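# Load a motor housing can into the press nest

## Task

Pick a single motor housing can out of the steel tray on the robot's table and set it into the round nest beneath the press's raised ram on that same table, with its open end facing up and pushed all the way down into the nest; when finished, neither gripper may be in contact with any can.

## Robot and tools

Robot: two arms, left_arm and right_arm, each ending in a two-finger gripper. The fingers point along the gripper's own +z axis and close along its y axis. The reported hand point sits between the finger pads, just under 1 cm behind the tips.

Scene frame (used for all printed positions): metres, origin at table-top height midway between the nominal arm bases, +x out over the table, +z up, left_arm on the +y side. Orientation is printed as a quaternion in w,x,y,z order. Printed positions can be a little off, more so at long reach. Camera images come from cam_head_left and cam_head_right (both 672x504); left and right in these names do not match image sides.

The 14-number row: every motion argument is one flat list of 14 numbers covering both arms, even when only one moves: dx, dy, dz, rx, ry, rz, opening for left_arm, then the same seven for right_arm. Each value lies in -1 to 1. The six pose numbers are an offset, not a pose: they are measured in that arm's own Hand target axes and counted from the Hand target as it stands when the action or move begins. A value of 1.0 means 0.6 m or 180 degrees (so 0.05 is 30 mm or 15 degrees). rx, ry, rz form one rotation vector. Six zeros mean stay at the current Hand target; sending the same offset again moves further. Opening is absolute, not an offset: +1 fully open (about 87 mm between pads), +0.5 about 69 mm, 0 about 43 mm, -0.5 about 18 mm, -1 closed. A 0 in the opening slot is a real command, so to leave a gripper alone repeat its current command.

execute_actions(actions, cameras): actions is a list of actions; each action is a list of up to 15 rows, each row run for one 1/30 s control step, the last row held for the rest of the 15 steps. All rows in one action count from that action's starting Hand target. An empty list just reports state and images. cameras picks which images return: omitted, null or ["all"] gives all, [] gives none; an unknown name invalidates the call.

move(target, speed, blend, opening_speed, blocking, cameras): drives each gripper in a straight line toward its offset. target is one 14-number row or a list of up to 15 such rows differing only in pose numbers, each counted from the same starting Hand targets. speed is the path's top speed in m/s, 0.002 to 0.5 (default 0.25), rotation capped at twice that in rad/s; give one value or one per target. blend (metres) rounds corners at intermediate targets. opening_speed (0.2 or more per second on the -1..1 scale) ramps the fingers; otherwise the opening is sent at once. Paths run at least 0.5 s and are cut off at 10 s. Moves do not avoid obstacles or the other arm. With blocking=false the result returns after about 0.5 s while motion continues; until its end shows, use wait or stop before other motion. The result adds a move: line: done (within 10 mm and 2 degrees, at rest), off_target, moving, held or fault, plus limits such as paced (pose clipped) or held (steps withheld). Done does not mean free of contact.

wait(seconds): 0 to 10; lets the scene run with last commands held, returns early if a running move ends. stop(): brakes a running move; needs stopping room. zoom_image(camera, region): camera is cam_head_left or cam_head_right, region [x0, y0, x1, y1] in pixels of that camera's latest image, at most 504 by 504. finished_scene(scene, chance_done): ends the current scene irreversibly; scene is its number, chance_done your 1-99 percent estimate of success. Only call it once the can is seated and released.

Reading results: Hand target is the last commanded pose after clipping, and the next offsets count from it. The controller limits each step to 100 mm and 20 degrees from the measured pose, so large commands may fall short; command the remainder from the new Hand target. Grippers often stop short or sag and tilt under friction and weight; check position and orientation after each move and correct tilt. Small moves may not happen or may drift sideways. grip_measured gives finger position on the command scale; Joint positions ends with the gripper on a 0 (closed) to 1 (open) scale. To hold a part, command about 0.04 below the reading at first contact. Tool commands shows current gripper commands. Step readings list positions at some steps; HELD marks withheld steps. A pose unreachable line means the clearance check withheld that arm's command. Joint torques include gravity, have offsets, and joints 1 to 3 wrap sign at ±28 N m.

Cautions: an arm blocked by an object keeps pushing until you command its target back past the gripper. Faster moves and targets set deep past contact hit and press harder. Avoid dropping the can, releasing it while it moves, slams, hard pushes, and any collision or squeeze between the two arms, which can end the scene. Anything falling or being left off the table fails the task. Parts may be tugged briefly while held. Motors heat when holding loads, stretched out or pushing against the unreachable; MOTOR HOT appears at 75 °C, at 90 °C the arm folds and idles for the rest of the scene, at 100 °C it collapses. Time spent moving counts, so work efficiently and smoothly.

Each tool is called after ">>>" as name(argument=value, ...) on one line, values as JSON.

## Session

>>> execute_actions(actions=[])

Scene clock: 0.00 s.
left_arm: end_effector_position=(+0.4891, +0.2555, +0.2807) grip_measured=+0.972 end_effector_quat_wxyz=(+0.465, +0.043, +0.806, +0.364) | right_arm: end_effector_position=(+0.5203, -0.4964, +0.3712) grip_measured=+0.978 end_effector_quat_wxyz=(+0.724, +0.437, +0.511, -0.150)
Joint positions: left_arm=[-0.441 1.759 1.63 -0.401 -0.93 0.278 0.986] | right_arm=[-0.099 1.771 1.565 0.339 0.781 0.41 0.989]
Joint velocities: left_arm=[-0.017 0.012 -0.007 -0.066 0.022 -0.066 0.008] | right_arm=[0.012 -0.017 -0.012 -0.066 0.022 -0.007 0.018]
Joint torques (N m): no reading
Heat: left arm: 33 °C; right arm: 36 °C.
Hand target: left_arm +0.4886, +0.2557, +0.2899; +0.475, +0.036, +0.802, +0.361 | right_arm +0.5166, -0.4959, +0.3856; +0.734, +0.438, +0.499, -0.144
Tool commands: left_gripper/opening=+1.0 right_gripper/opening=+1.0

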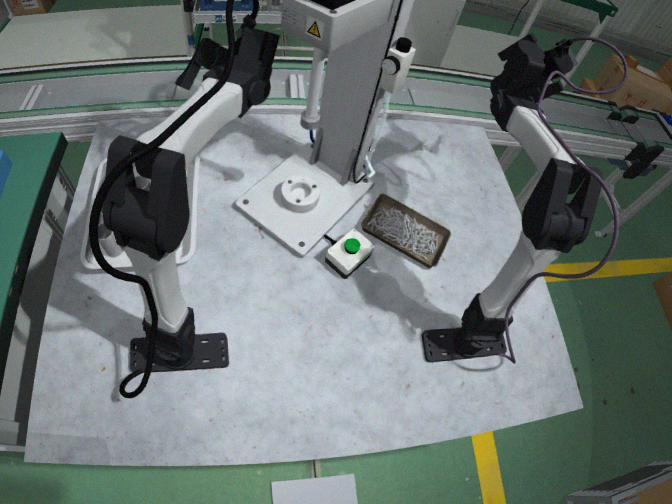

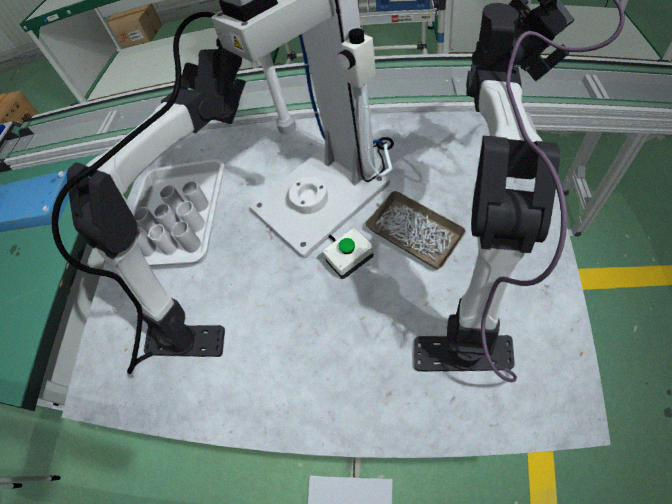

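>>> zoom_image(camera="cam_head_right", region=[110, 140, 270, 280])

>>> zoom_image(camera="cam_head_right", region=[220, 80, 420, 280])

Scaled by 3.150.

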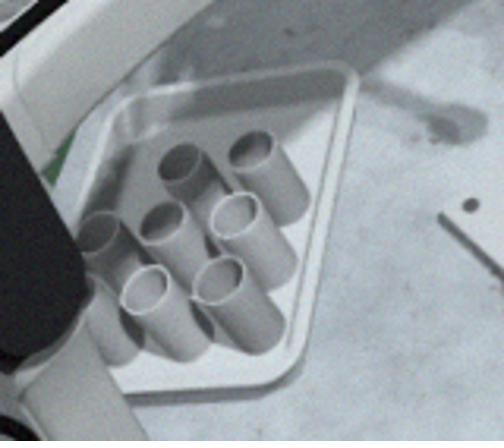

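Scaled by 2.520.

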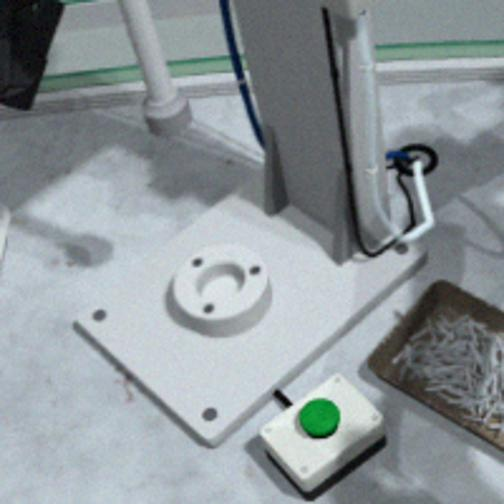

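>>> move(target=[0.176,-0.094,-0.418,0.247,0.325,-0.025,1,0,0,0,0,0,0,1])

Scene clock: 16.63 s.
left_arm: end_effector_position=(+0.2555, +0.1145, +0.2466) grip_measured=+0.973 end_effector_quat_wxyz=(+0.111, -0.001, +0.991, -0.082) | right_arm: end_effector_position=(+0.5203, -0.4964, +0.3712) grip_measured=+0.978 end_effector_quat_wxyz=(+0.724, +0.437, +0.511, -0.150)
Joint positions: left_arm=[-0.599 1.628 1.878 -1.546 0.024 -0.551 0.986] | right_arm=[-0.099 1.771 1.565 0.339 0.781 0.41 0.989]
Joint velocities: left_arm=[-0.037 -0.007 -0.002 0.022 0.051 -0.081 -0.003] | right_arm=[-0.002 0.002 -0.007 -0.022 0.037 -0.037 -0.013]
Joint torques (N m): left_arm=[0.69 -9.87 4.26 0.49 0.15 -0.08] | right_arm=[-0.23 -9.36 8.21 1.63 -0.06 -0.04]
Heat: left arm: 37 °C; right arm: 40 °C.
Hand target: left_arm +0.2495, +0.1179, +0.2524; -0.008, -0.006, +1.000, -0.004 | right_arm +0.5166, -0.4959, +0.3856; +0.734, +0.438, +0.499, -0.144
Off the commanded pose: left_arm 0.009 m, 16 deg | right_arm 0.015 m, 2 deg.
joint sent to its limit (left arm) — joint 4 (wrist pitch), lower limit. The joint targets are off in orientation, not in position.
move: off_target (left_arm, right_arm)

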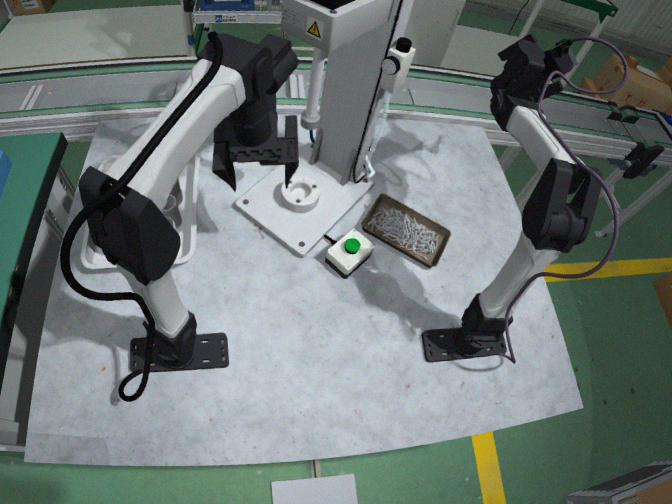

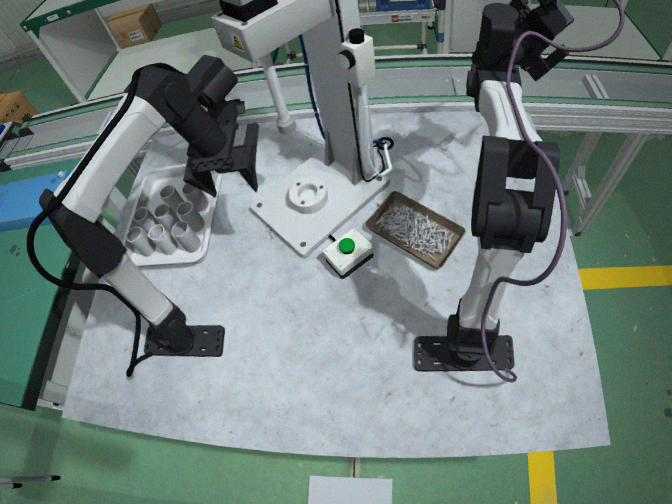

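>>> zoom_image(camera="cam_head_left", region=[200, 120, 340, 220])

>>> zoom_image(camera="cam_head_right", region=[110, 110, 270, 270])

Scaled by 3.600.

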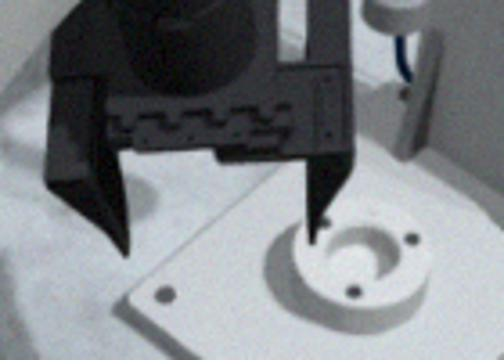

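Scaled by 3.150.

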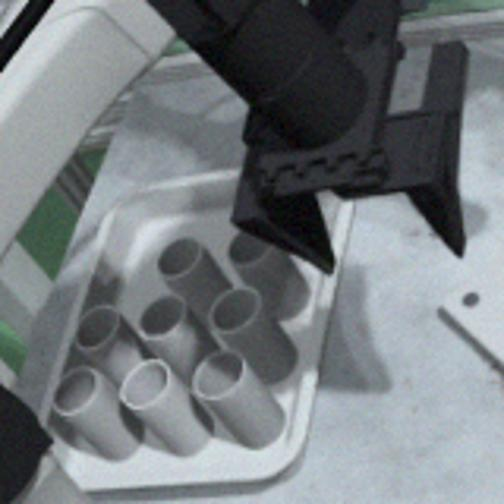

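>>> move(target=[0.083,0.133,0.05,-0.058,-0.160,-0.217,1,0,0,0,0,0,0,1])

>>> zoom_image(camera="cam_head_right", region=[110, 140, 270, 300])

>>> zoom_image(camera="cam_head_left", region=[70, 140, 230, 300])

Scene clock: 50.10 s.
left_arm: end_effector_position=(+0.2011, +0.1951, +0.2249) grip_measured=+0.973 end_effector_quat_wxyz=(+0.247, -0.319, +0.915, +0.028) | right_arm: end_effector_position=(+0.5203, -0.4964, +0.3712) grip_measured=+0.978 end_effector_quat_wxyz=(+0.724, +0.437, +0.511, -0.150)
Joint positions: left_arm=[-0.725 1.205 1.417 -1.548 -0.449 -1.289 0.986] | right_arm=[-0.099 1.771 1.565 0.339 0.781 0.41 0.989]
Joint velocities: left_arm=[0.002 0.007 -0.012 -0.022 -0.022 -0.066 -0.013] | right_arm=[0.012 -0.012 0.012 -0.066 -0.022 -0.037 0.024]
Joint torques (N m): left_arm=[-0.5 -4.05 4.23 0.43 -0.32 -0.07] | right_arm=[-0.23 -9.36 8.21 1.63 -0.06 -0.04]
Heat: left arm: 37 °C; right arm: 44 °C.
Hand target: left_arm +0.1980, +0.1975, +0.2251; +0.233, -0.336, +0.909, +0.086 | right_arm +0.5166, -0.4959, +0.3856; +0.734, +0.438, +0.499, -0.144
Off the commanded pose: left_arm 0.004 m, 7 deg | right_arm 0.015 m, 2 deg.
joint sent to its limit (left arm) — joint 4 (wrist pitch), lower limit. The joint targets are off in orientation, not in position.
move: off_target (left_arm, right_arm)

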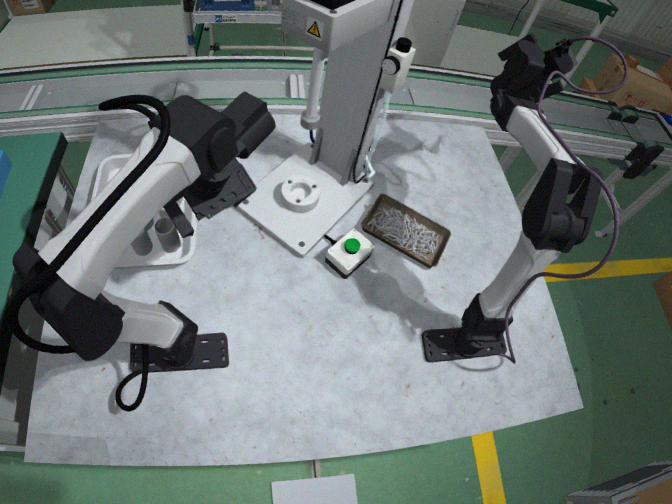

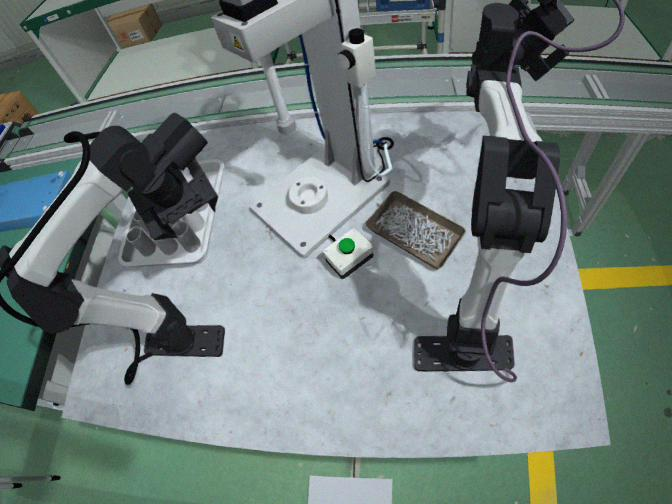

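Scaled by 3.150.

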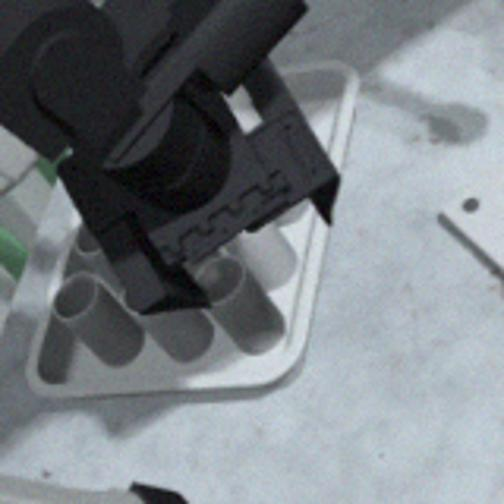

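Scaled by 3.150.

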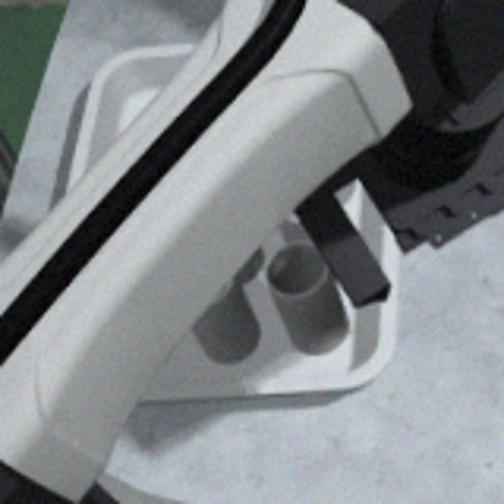

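>>> move(target=[-0.177,0.063,0.183,0.0801,-0.0613,0.1172,0.4,0,0,0,0,0,0,1])

>>> zoom_image(camera="cam_head_right", region=[90, 120, 250, 280])

>>> zoom_image(camera="cam_head_left", region=[70, 120, 230, 280])

Scene clock: 93.63 s.
left_arm: end_effector_position=(+0.2849, +0.3244, +0.1861) grip_measured=+0.400 end_effector_quat_wxyz=(+0.342, -0.120, +0.930, +0.060) | right_arm: end_effector_position=(+0.5203, -0.4964, +0.3712) grip_measured=+0.978 end_effector_quat_wxyz=(+0.724, +0.437, +0.511, -0.150)
Joint positions: left_arm=[0.002 1.072 1.064 -0.869 -0.16 -0.144 0.7] | right_arm=[-0.099 1.771 1.565 0.339 0.781 0.41 0.989]
Joint velocities: left_arm=[-0.002 -0.002 0.012 -0.007 0.007 0.022 0.007] | right_arm=[-0.012 0.002 -0.012 -0.066 -0.081 -0.022 0.003]
Joint torques (N m): left_arm=[0.62 -3.85 5.24 1.38 0.09 0.18] | right_arm=[-0.23 -9.36 8.21 1.62 -0.06 -0.04]
Heat: left arm: 36 °C; right arm: 46 °C.
Hand target: left_arm +0.2860, +0.3249, +0.1862; +0.348, -0.117, +0.928, +0.057 | right_arm +0.5166, -0.4959, +0.3856; +0.734, +0.438, +0.499, -0.144
Off the commanded pose: left_arm 0.007 m, 2 deg | right_arm 0.015 m, 2 deg.
move: off_target (right_arm)

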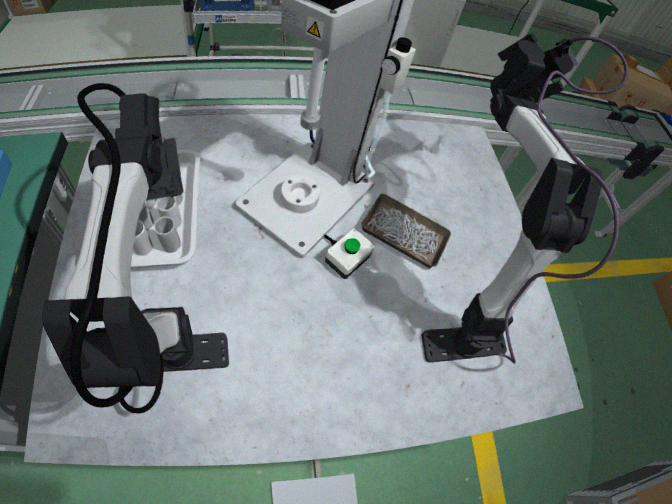

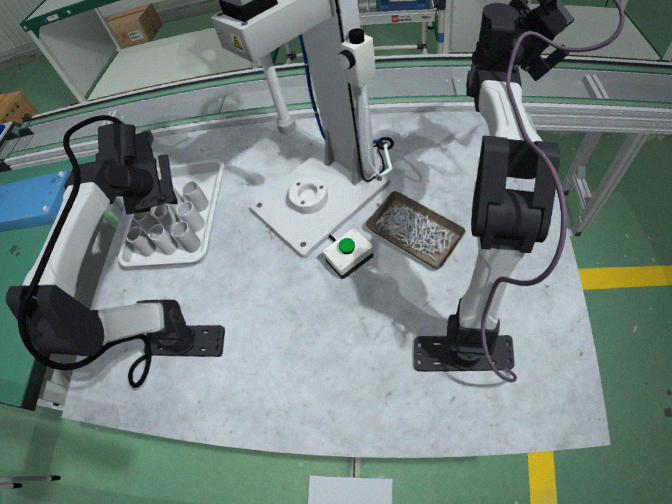

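Scaled by 3.150.

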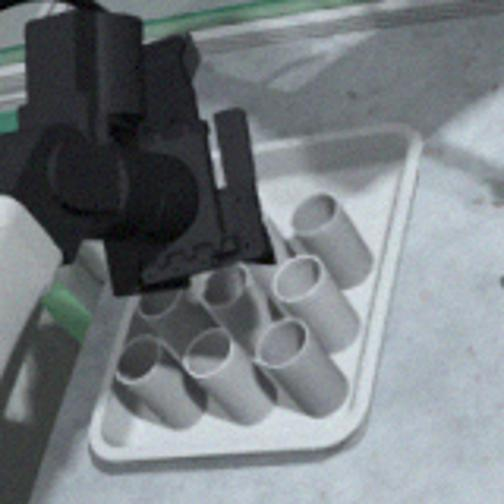

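Scaled by 3.150.

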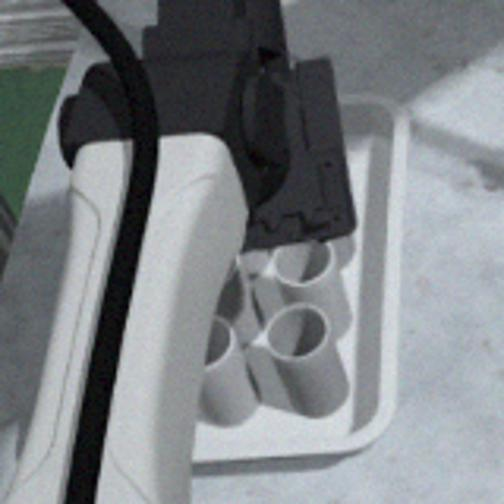

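>>> move(target=[0.083,-0.008,0.0845,0,0,0,0.4,0,0,0,0,0,0,1], speed=0.12)

>>> zoom_image(camera="cam_head_right", region=[110, 150, 230, 270])

>>> zoom_image(camera="cam_head_left", region=[100, 150, 220, 270])

Scene clock: 101.10 s.
left_arm: end_effector_position=(+0.2796, +0.3240, +0.1129) grip_measured=+0.400 end_effector_quat_wxyz=(+0.337, -0.119, +0.932, +0.060) | right_arm: end_effector_position=(+0.5203, -0.4964, +0.3712) grip_measured=+0.978 end_effector_quat_wxyz=(+0.724, +0.437, +0.511, -0.150)
Joint positions: left_arm=[0.002 1.03 0.757 -0.614 -0.159 -0.143 0.7] | right_arm=[-0.099 1.771 1.565 0.339 0.781 0.41 0.989]
Joint velocities: left_arm=[-0.012 0.017 -0.007 -0.081 0.037 -0.007 -0.004] | right_arm=[0.002 0.007 0.002 -0.125 0.051 0.037 -0.008]
Joint torques (N m): left_arm=[-0.69 -4.31 5.64 1.37 0.02 0] | right_arm=[-0.23 -9.35 8.21 1.63 -0.06 -0.04]
Heat: left arm: 36 °C; right arm: 46 °C.
Hand target: left_arm +0.2816, +0.3216, +0.1153; +0.348, -0.117, +0.928, +0.057 | right_arm +0.5166, -0.4959, +0.3856; +0.734, +0.438, +0.499, -0.144
Off the commanded pose: left_arm 0.005 m, 1 deg | right_arm 0.015 m, 2 deg.
move: off_target (right_arm)

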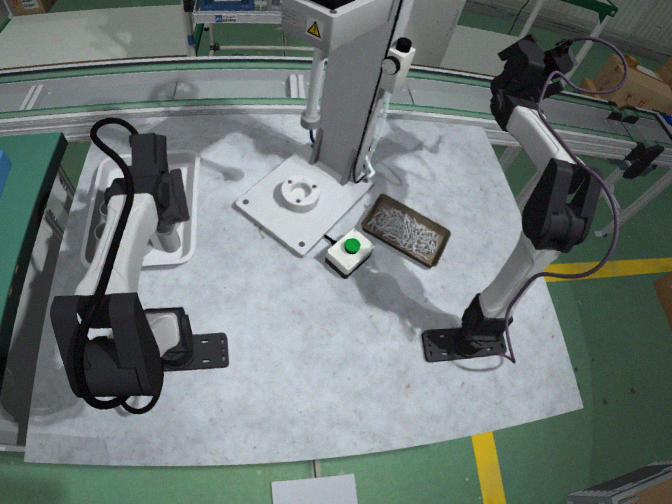

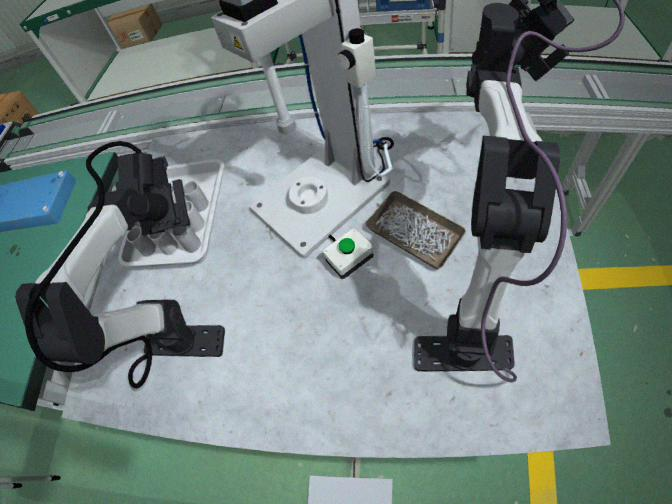

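Scaled by 4.200.

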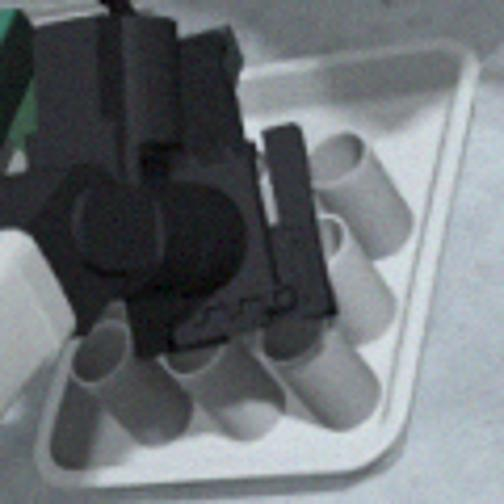

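Scaled by 4.200.

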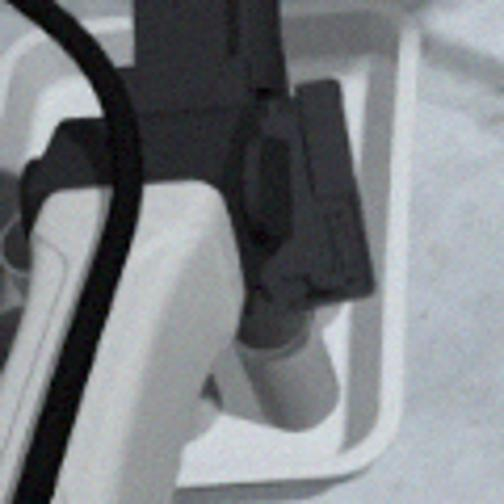

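>>> move(target=[0.048,-0.0087,0.0637,0,0,0,0.4,0,0,0,0,0,0,1], speed=0.06)

>>> zoom_image(camera="cam_head_right", region=[110, 150, 230, 270])

>>> zoom_image(camera="cam_head_left", region=[100, 150, 220, 270])

Scene clock: 109.13 s.
left_arm: end_effector_position=(+0.2841, +0.3198, +0.0702) grip_measured=+0.400 end_effector_quat_wxyz=(+0.347, -0.114, +0.929, +0.056) | right_arm: end_effector_position=(+0.5203, -0.4964, +0.3712) grip_measured=+0.978 end_effector_quat_wxyz=(+0.724, +0.437, +0.511, -0.150)
Joint positions: left_arm=[-0.014 1.055 0.586 -0.398 -0.159 -0.147 0.7] | right_arm=[-0.099 1.771 1.565 0.339 0.781 0.41 0.989]
Joint velocities: left_arm=[-0.007 -0.017 -0.022 -0.022 0.022 -0.007 -0.004] | right_arm=[0.007 0.012 -0.007 0.007 0.007 0.022 0.008]
Joint torques (N m): left_arm=[-0.69 -1.96 5.41 1.38 -0.05 -0.08] | right_arm=[-0.21 -9.36 8.21 1.63 -0.06 -0.04]
Heat: left arm: 37 °C; right arm: 46 °C.
Hand target: left_arm +0.2852, +0.3190, +0.0671; +0.348, -0.117, +0.929, +0.057 | right_arm +0.5166, -0.4959, +0.3856; +0.734, +0.438, +0.499, -0.144
Off the commanded pose: left_arm 0.004 m, 0 deg | right_arm 0.015 m, 2 deg.
move: off_target (right_arm)

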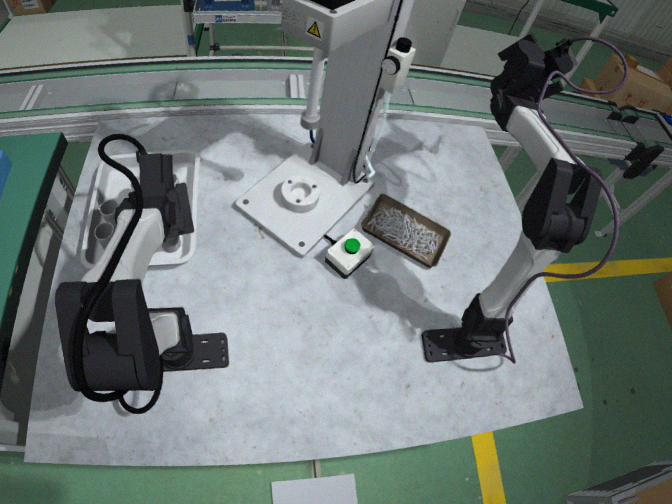

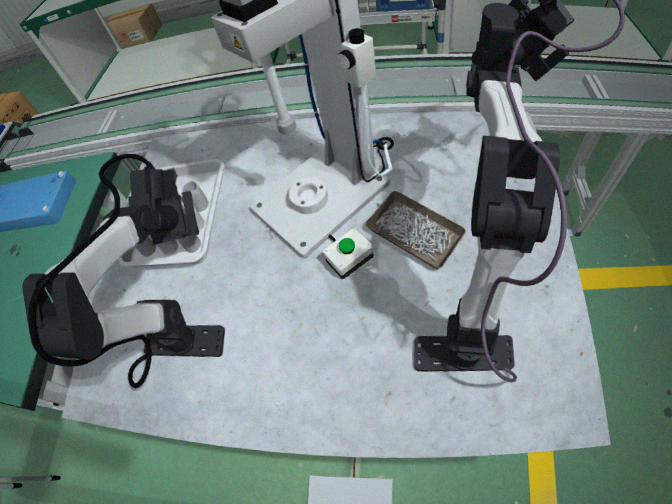

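Scaled by 4.200.

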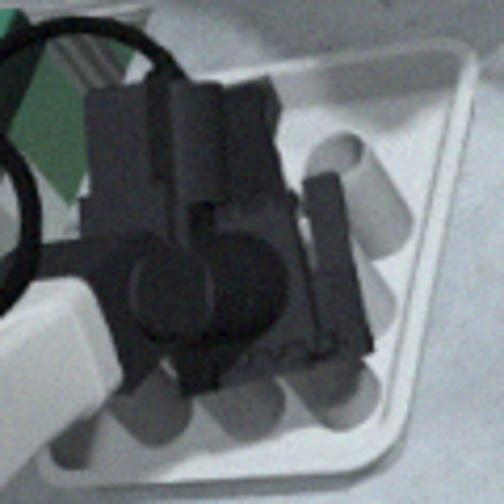

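Scaled by 4.200.

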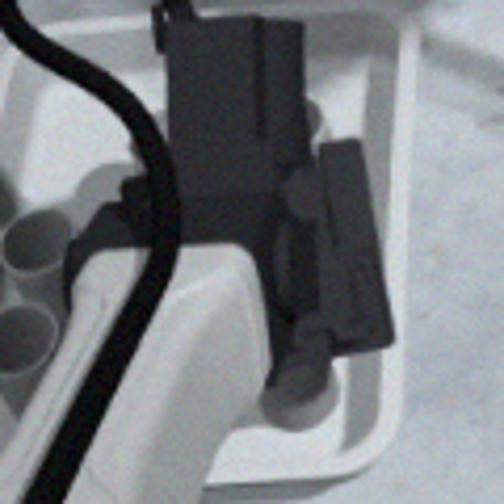

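>>> move(target=[0,0,0,0,0,0,-0.25,0,0,0,0,0,0,1], opening_speed=0.3)

Scene clock: 113.57 s.
left_arm: end_effector_position=(+0.2842, +0.3208, +0.0704) grip_measured=+0.010 end_effector_quat_wxyz=(+0.348, -0.115, +0.929, +0.058) | right_arm: end_effector_position=(+0.5203, -0.4964, +0.3712) grip_measured=+0.978 end_effector_quat_wxyz=(+0.724, +0.437, +0.511, -0.150)
Joint positions: left_arm=[-0.014 1.055 0.586 -0.396 -0.165 -0.148 0.505] | right_arm=[-0.099 1.771 1.565 0.339 0.781 0.41 0.989]
Joint velocities: left_arm=[-0.007 -0.002 -0.007 0.037 0.051 0.022 0.009] | right_arm=[0.002 0.002 0.012 -0.022 -0.051 0.051 -0.024]
Joint torques (N m): left_arm=[-0.62 -1.88 5.41 1.37 -0.01 -0.07] | right_arm=[-0.23 -9.36 8.21 1.63 -0.06 -0.04]
Heat: left arm: 37 °C; right arm: 46 °C.
Hand target: left_arm +0.2852, +0.3190, +0.0671; +0.348, -0.117, +0.929, +0.057 | right_arm +0.5166, -0.4959, +0.3856; +0.734, +0.438, +0.499, -0.144
Off the commanded pose: left_arm 0.004 m, 0 deg | right_arm 0.015 m, 2 deg.
move: off_target (right_arm)

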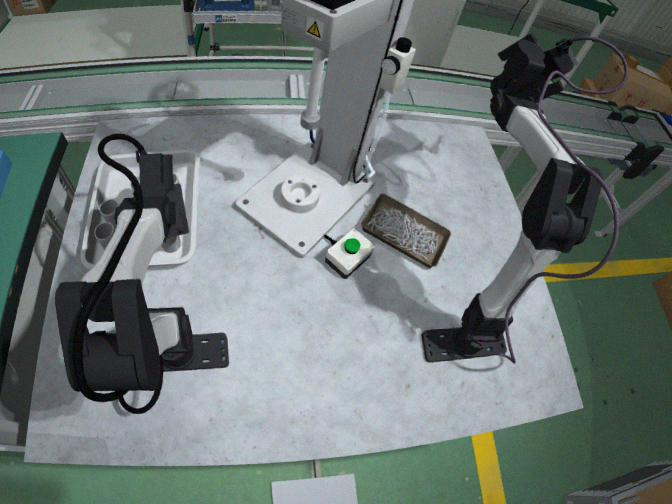

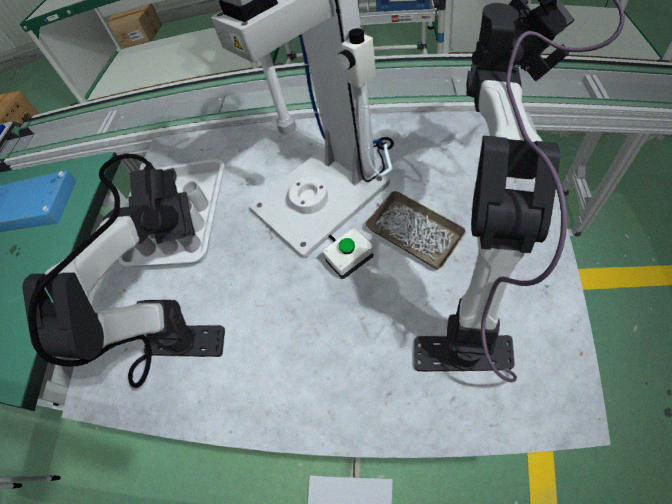

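>>> move(target=[-0.132,0.005,-0.15,0,0,0,-0.25,0,0,0,0,0,0,1], speed=0.15)

>>> zoom_image(camera="cam_head_right", region=[90, 120, 250, 280])

>>> zoom_image(camera="cam_head_left", region=[70, 120, 230, 280])

Scene clock: 119.20 s.
left_arm: end_effector_position=(+0.2815, +0.3188, +0.1762) grip_measured=+0.010 end_effector_quat_wxyz=(+0.334, -0.114, +0.934, +0.058) | right_arm: end_effector_position=(+0.5203, -0.4964, +0.3712) grip_measured=+0.978 end_effector_quat_wxyz=(+0.724, +0.437, +0.511, -0.150)
Joint positions: left_arm=[-0.02 1.065 1.029 -0.859 -0.165 -0.153 0.505] | right_arm=[-0.099 1.771 1.565 0.339 0.781 0.41 0.989]
Joint velocities: left_arm=[0.002 -0.012 -0.022 0.037 0.051 0.007 0.004] | right_arm=[-0.002 -0.027 -0.022 -0.007 0.037 0.037 0.008]
Joint torques (N m): left_arm=[-0.54 -2.54 8.73 1.18 -0.04 -0.1] | right_arm=[-0.23 -9.36 8.21 1.63 -0.06 -0.04]
Heat: left arm: 37 °C; right arm: 46 °C.
Hand target: left_arm +0.2875, +0.3178, +0.1871; +0.348, -0.117, +0.928, +0.057 | right_arm +0.5166, -0.4959, +0.3856; +0.734, +0.438, +0.499, -0.144
Off the commanded pose: left_arm 0.011 m, 2 deg | right_arm 0.015 m, 2 deg.
move: off_target (left_arm, right_arm)

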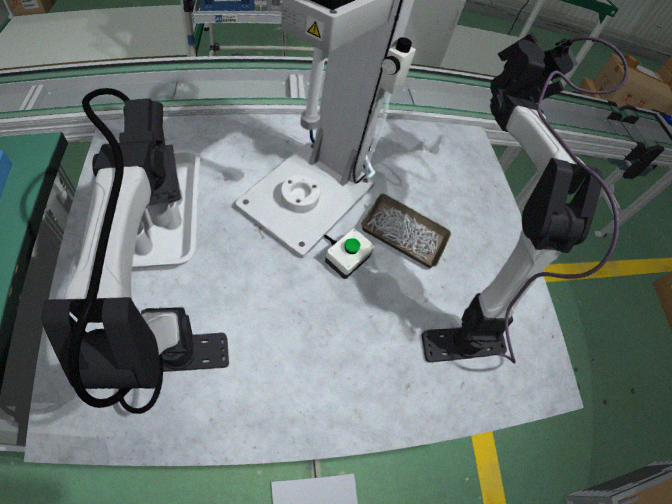

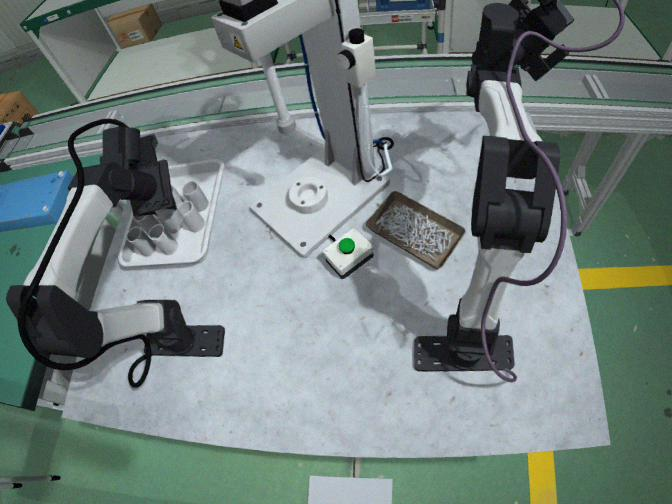

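Scaled by 3.150.

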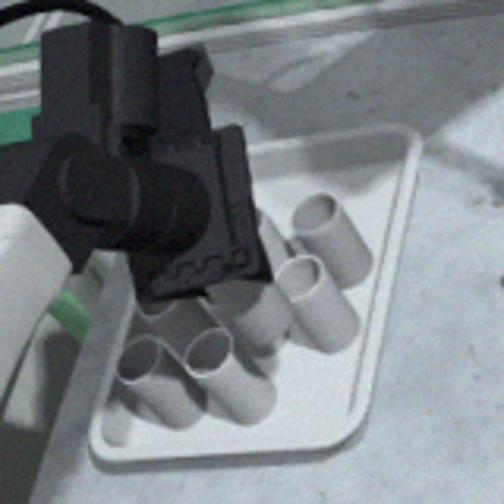

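Scaled by 3.150.

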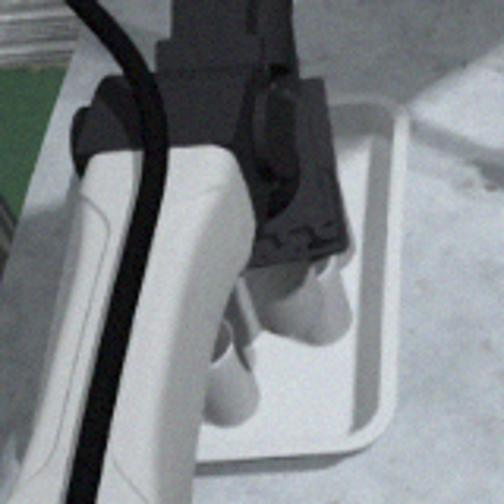

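>>> zoom_image(camera="cam_head_right", region=[440, 0, 600, 120])

>>> zoom_image(camera="cam_head_left", region=[480, 20, 680, 170])

>>> zoom_image(camera="cam_head_right", region=[200, 0, 420, 220])

Scaled by 3.150.

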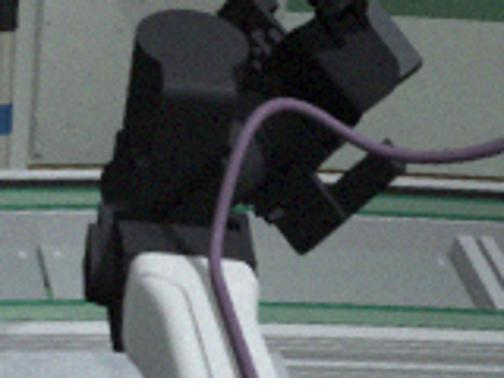

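Invalid region (480, 20, 680, 170): it reaches outside that camera's 672x504 image.

Scaled by 2.291.

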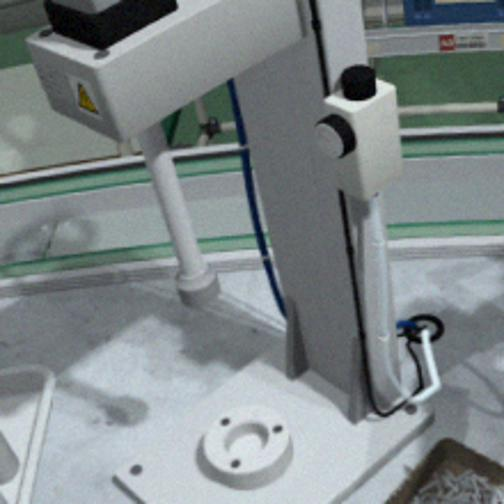

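>>> move(target=[-0.054,-0.2045,0.045,0.1098,-0.0041,0.125,-0.25,0,0,0,0,0,0,1], speed=0.2)

Scene clock: 149.73 s.
left_arm: end_effector_position=(+0.3450, +0.2151, +0.1667) grip_measured=+0.009 end_effector_quat_wxyz=(+0.322, +0.117, +0.939, -0.034) | right_arm: end_effector_position=(+0.5203, -0.4964, +0.3712) grip_measured=+0.978 end_effector_quat_wxyz=(+0.724, +0.437, +0.511, -0.150)
Joint positions: left_arm=[-0.273 1.347 1.18 -0.745 0.007 0.026 0.505] | right_arm=[-0.099 1.771 1.565 0.339 0.781 0.41 0.989]
Joint velocities: left_arm=[-0.007 -0.007 0.012 0.051 -0.037 0.051 0.001] | right_arm=[-0.007 -0.002 0.017 -0.051 -0.037 0.022 0.024]
Joint torques (N m): left_arm=[-0.47 -4.86 9.46 1.42 0.22 0.14] | right_arm=[-0.23 -9.36 8.21 1.63 -0.06 -0.04]
Heat: left arm: 40 °C; right arm: 47 °C.
Hand target: left_arm +0.3591, +0.2089, +0.1824; +0.349, +0.125, +0.928, -0.041 | right_arm +0.5166, -0.4959, +0.3856; +0.734, +0.438, +0.499, -0.144
Off the commanded pose: left_arm 0.024 m, 4 deg | right_arm 0.015 m, 2 deg.
move: off_target (left_arm, right_arm)

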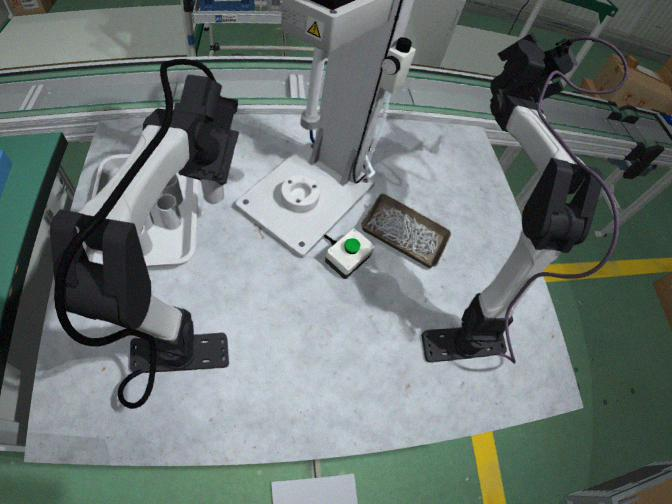

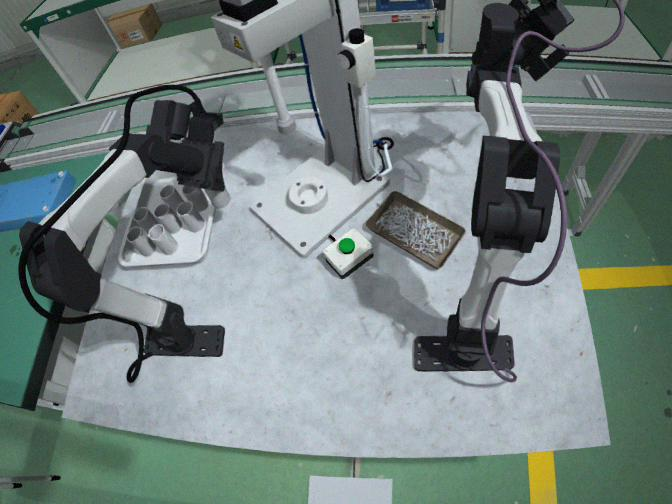

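>>> move(target=[0.0818,-0.0025,0.128,0,-0.0194,0,-0.25,0,0,0,0,0,0,1], speed=0.12)

>>> zoom_image(camera="cam_head_right", region=[140, 120, 280, 260])

>>> zoom_image(camera="cam_head_left", region=[140, 120, 280, 260])

Scene clock: 156.57 s.
left_arm: end_effector_position=(+0.3656, +0.2097, +0.0912) grip_measured=+0.009 end_effector_quat_wxyz=(+0.368, +0.117, +0.922, -0.041) | right_arm: end_effector_position=(+0.5203, -0.4964, +0.3712) grip_measured=+0.978 end_effector_quat_wxyz=(+0.724, +0.437, +0.511, -0.150)
Joint positions: left_arm=[-0.273 1.384 0.855 -0.284 0.011 0.028 0.505] | right_arm=[-0.099 1.771 1.565 0.339 0.781 0.41 0.989]
Joint velocities: left_arm=[-0.002 -0.012 -0.017 -0.022 0.022 0.022 -0.004] | right_arm=[-0.007 -0.002 0.007 0.022 -0.007 0.051 0.013]
Joint torques (N m): left_arm=[-0.17 -5.18 5.97 1.58 0.18 0.15] | right_arm=[-0.23 -9.36 8.21 1.62 -0.06 -0.04]
Heat: left arm: 41 °C; right arm: 47 °C.
Hand target: left_arm +0.3709, +0.2063, +0.0922; +0.377, +0.124, +0.917, -0.045 | right_arm +0.5166, -0.4959, +0.3856; +0.734, +0.438, +0.499, -0.144
Off the commanded pose: left_arm 0.008 m, 2 deg | right_arm 0.015 m, 2 deg.
move: off_target (right_arm)

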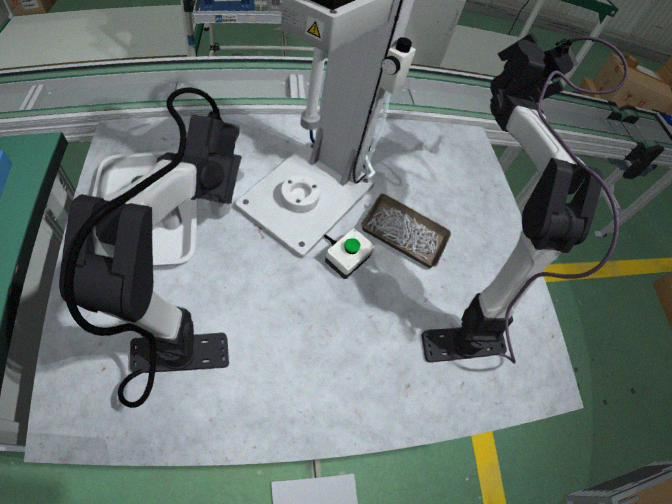

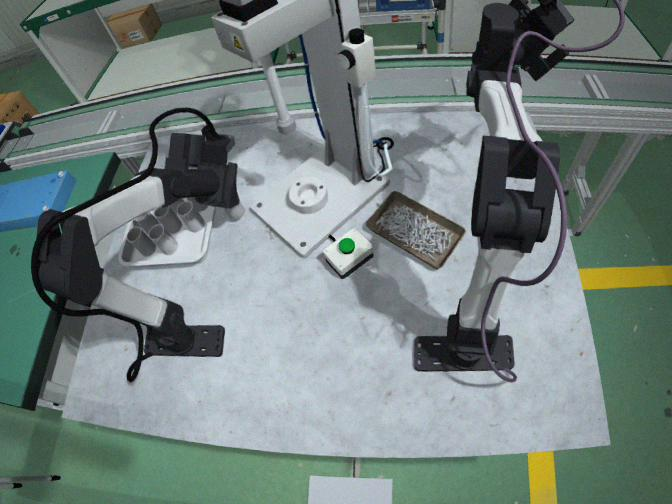

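Scaled by 3.600.

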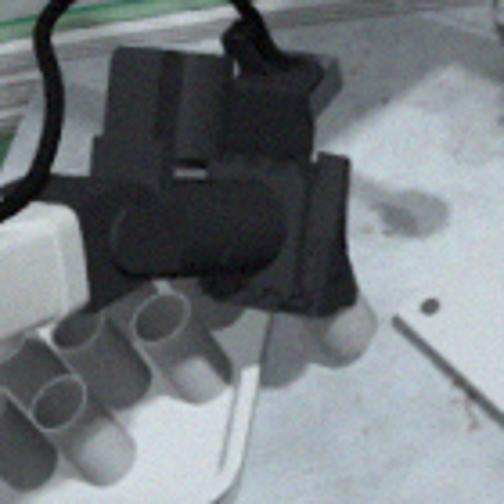

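Scaled by 3.600.

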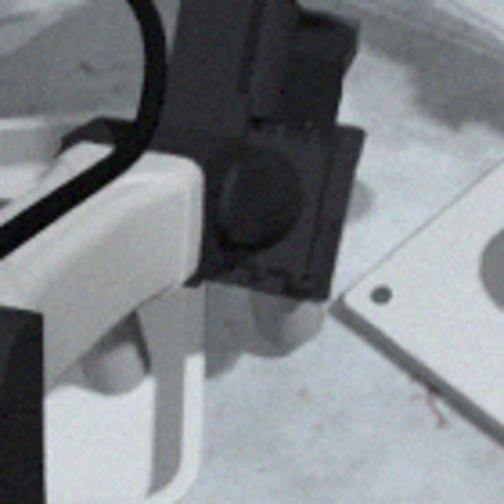

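>>> move(target=[0.0187,0,0.019,0,0.011,0,-0.25,0,0,0,0,0,0,1], speed=0.06, cameras=[])

>>> move(target=[0.0058,0,0.0058,0,0,0,-0.25,0,0,0,0,0,0,1], speed=0.03, cameras=[])

>>> move(target=[0.0058,0,0.0058,0,0,0,-0.25,0,0,0,0,0,0,1], speed=0.03)

>>> zoom_image(camera="cam_head_right", region=[140, 120, 280, 260])

Scene clock: 161.70 s.
left_arm: end_effector_position=(+0.3662, +0.2096, +0.0755) grip_measured=+0.009 end_effector_quat_wxyz=(+0.352, +0.118, +0.928, -0.039) | right_arm: end_effector_position=(+0.5203, -0.4964, +0.3712) grip_measured=+0.978 end_effector_quat_wxyz=(+0.724, +0.437, +0.511, -0.150)
Joint positions: left_arm=[-0.273 1.43 0.847 -0.263 0.011 0.029 0.505] | right_arm=[-0.099 1.771 1.565 0.339 0.781 0.41 0.989]
Joint velocities: left_arm=[0.007 -0.017 0.002 -0.007 0.051 -0.007 0.009] | right_arm=[-0.002 -0.007 -0.002 -0.125 -0.007 0.037 -0.003]
Joint torques (N m): left_arm=[-0.13 -5.42 5.67 1.53 0.19 0.14] | right_arm=[-0.23 -9.35 8.21 1.62 -0.06 -0.04]
Heat: left arm: 40 °C; right arm: 47 °C.
Hand target: left_arm +0.3709, +0.2067, +0.0759; +0.361, +0.125, +0.923, -0.043 | right_arm +0.5166, -0.4959, +0.3856; +0.734, +0.438, +0.499, -0.144
Off the commanded pose: left_arm 0.006 m, 1 deg | right_arm 0.015 m, 2 deg.
move: off_target (right_arm)
No camera images: "cameras" was empty.

Scene clock: 162.57 s.
left_arm: end_effector_position=(+0.3666, +0.2096, +0.0717) grip_measured=+0.008 end_effector_quat_wxyz=(+0.354, +0.118, +0.927, -0.039) | right_arm: end_effector_position=(+0.5203, -0.4964, +0.3712) grip_measured=+0.978 end_effector_quat_wxyz=(+0.724, +0.437, +0.511, -0.150)
Joint positions: left_arm=[-0.273 1.435 0.833 -0.241 0.011 0.029 0.504] | right_arm=[-0.099 1.771 1.565 0.339 0.781 0.41 0.989]
Joint velocities: left_arm=[-0.007 0.007 -0.002 0.022 0.037 -0.022 0.001] | right_arm=[0.007 0.017 -0.012 0.007 0.022 -0.11 -0.003]
Joint torques (N m): left_arm=[-0.17 -5.34 5.52 1.56 0.18 0.17] | right_arm=[-0.23 -9.35 8.21 1.63 -0.06 -0.04]
Heat: left arm: 40 °C; right arm: 47 °C.
Hand target: left_arm +0.3707, +0.2069, +0.0710; +0.361, +0.125, +0.923, -0.043 | right_arm +0.5166, -0.4959, +0.3856; +0.734, +0.438, +0.499, -0.144
Off the commanded pose: left_arm 0.005 m, 1 deg | right_arm 0.015 m, 2 deg.
move: off_target (right_arm)
No camera images: "cameras" was empty.

Scene clock: 163.33 s.
left_arm: end_effector_position=(+0.3685, +0.2091, +0.0711) grip_measured=+0.008 end_effector_quat_wxyz=(+0.360, +0.118, +0.925, -0.040) | right_arm: end_effector_position=(+0.5203, -0.4964, +0.3712) grip_measured=+0.978 end_effector_quat_wxyz=(+0.724, +0.437, +0.511, -0.150)
Joint positions: left_arm=[-0.273 1.435 0.822 -0.216 0.012 0.03 0.504] | right_arm=[-0.099 1.771 1.565 0.339 0.781 0.41 0.989]
Joint velocities: left_arm=[-0.012 0.007 0.007 -0.095 -0.022 -0.022 0.001] | right_arm=[-0.012 0.007 0.012 0.022 -0.066 -0.007 -0.008]
Joint torques (N m): left_arm=[-0.17 -4.68 5.12 1.54 0.18 0.17] | right_arm=[-0.23 -9.36 8.21 1.63 -0.06 -0.04]
Heat: left arm: 40 °C; right arm: 47 °C.
Hand target: left_arm +0.3704, +0.2071, +0.0660; +0.361, +0.125, +0.923, -0.043 | right_arm +0.5166, -0.4959, +0.3856; +0.734, +0.438, +0.499, -0.144
Off the commanded pose: left_arm 0.006 m, 1 deg | right_arm 0.015 m, 2 deg.
move: off_target (right_arm)

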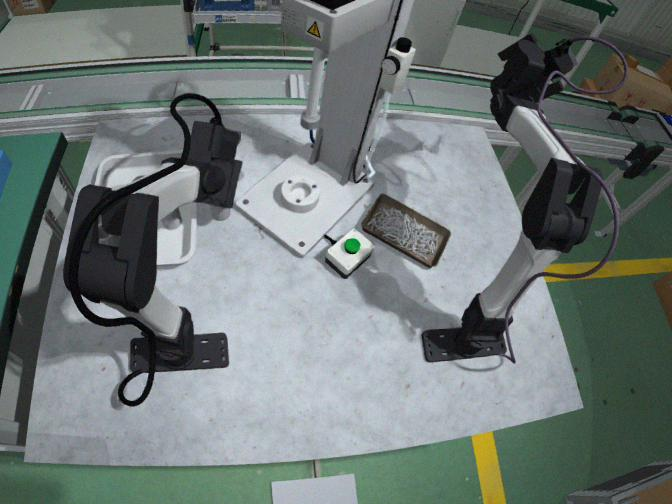

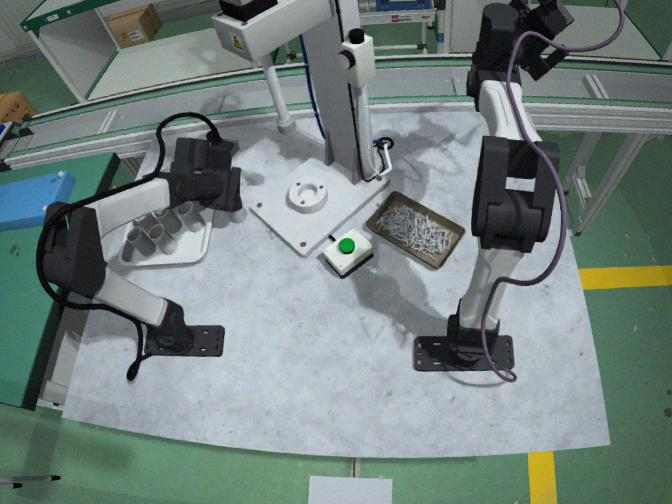

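Scaled by 3.600.

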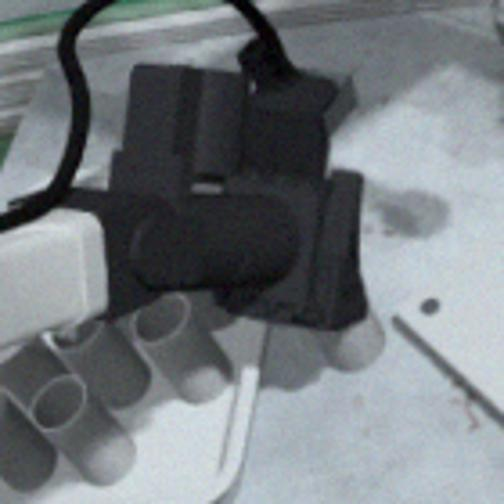

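>>> move(target=[-0.0035,0,-0.0035,0,0,0,0.45,0,0,0,0,0,0,1], opening_speed=0.4)

>>> zoom_image(camera="cam_head_right", region=[140, 120, 280, 260])

Scene clock: 167.67 s.
left_arm: end_effector_position=(+0.3685, +0.2089, +0.0711) grip_measured=+0.450 end_effector_quat_wxyz=(+0.360, +0.118, +0.924, -0.040) | right_arm: end_effector_position=(+0.5203, -0.4964, +0.3712) grip_measured=+0.978 end_effector_quat_wxyz=(+0.724, +0.437, +0.511, -0.150)
Joint positions: left_arm=[-0.273 1.435 0.822 -0.216 0.012 0.03 0.725] | right_arm=[-0.099 1.771 1.565 0.339 0.781 0.41 0.989]
Joint velocities: left_arm=[0.012 -0.002 0.012 0.007 0.051 0.007 0.007] | right_arm=[-0.007 -0.007 -0.002 0.007 0.037 -0.007 -0.018]
Joint torques (N m): left_arm=[-0.17 -5 5.9 1.42 0.16 0.19] | right_arm=[-0.23 -9.36 8.21 1.63 -0.06 -0.04]
Heat: left arm: 40 °C; right arm: 47 °C.
Hand target: left_arm +0.3705, +0.2070, +0.0690; +0.361, +0.125, +0.923, -0.043 | right_arm +0.5166, -0.4959, +0.3856; +0.734, +0.438, +0.499, -0.144
Off the commanded pose: left_arm 0.003 m, 1 deg | right_arm 0.015 m, 2 deg.
move: off_target (right_arm)

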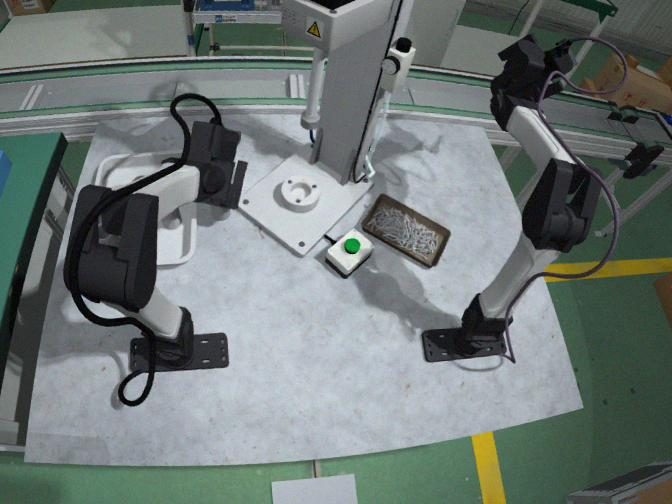

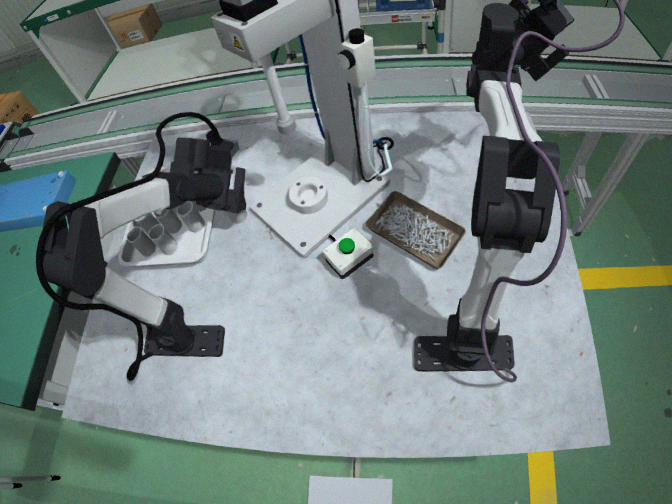

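Scaled by 3.600.

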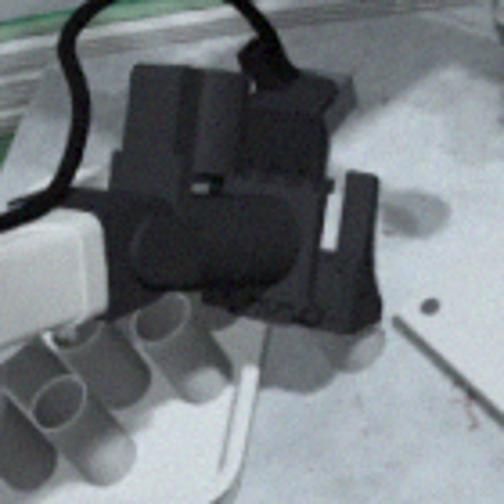

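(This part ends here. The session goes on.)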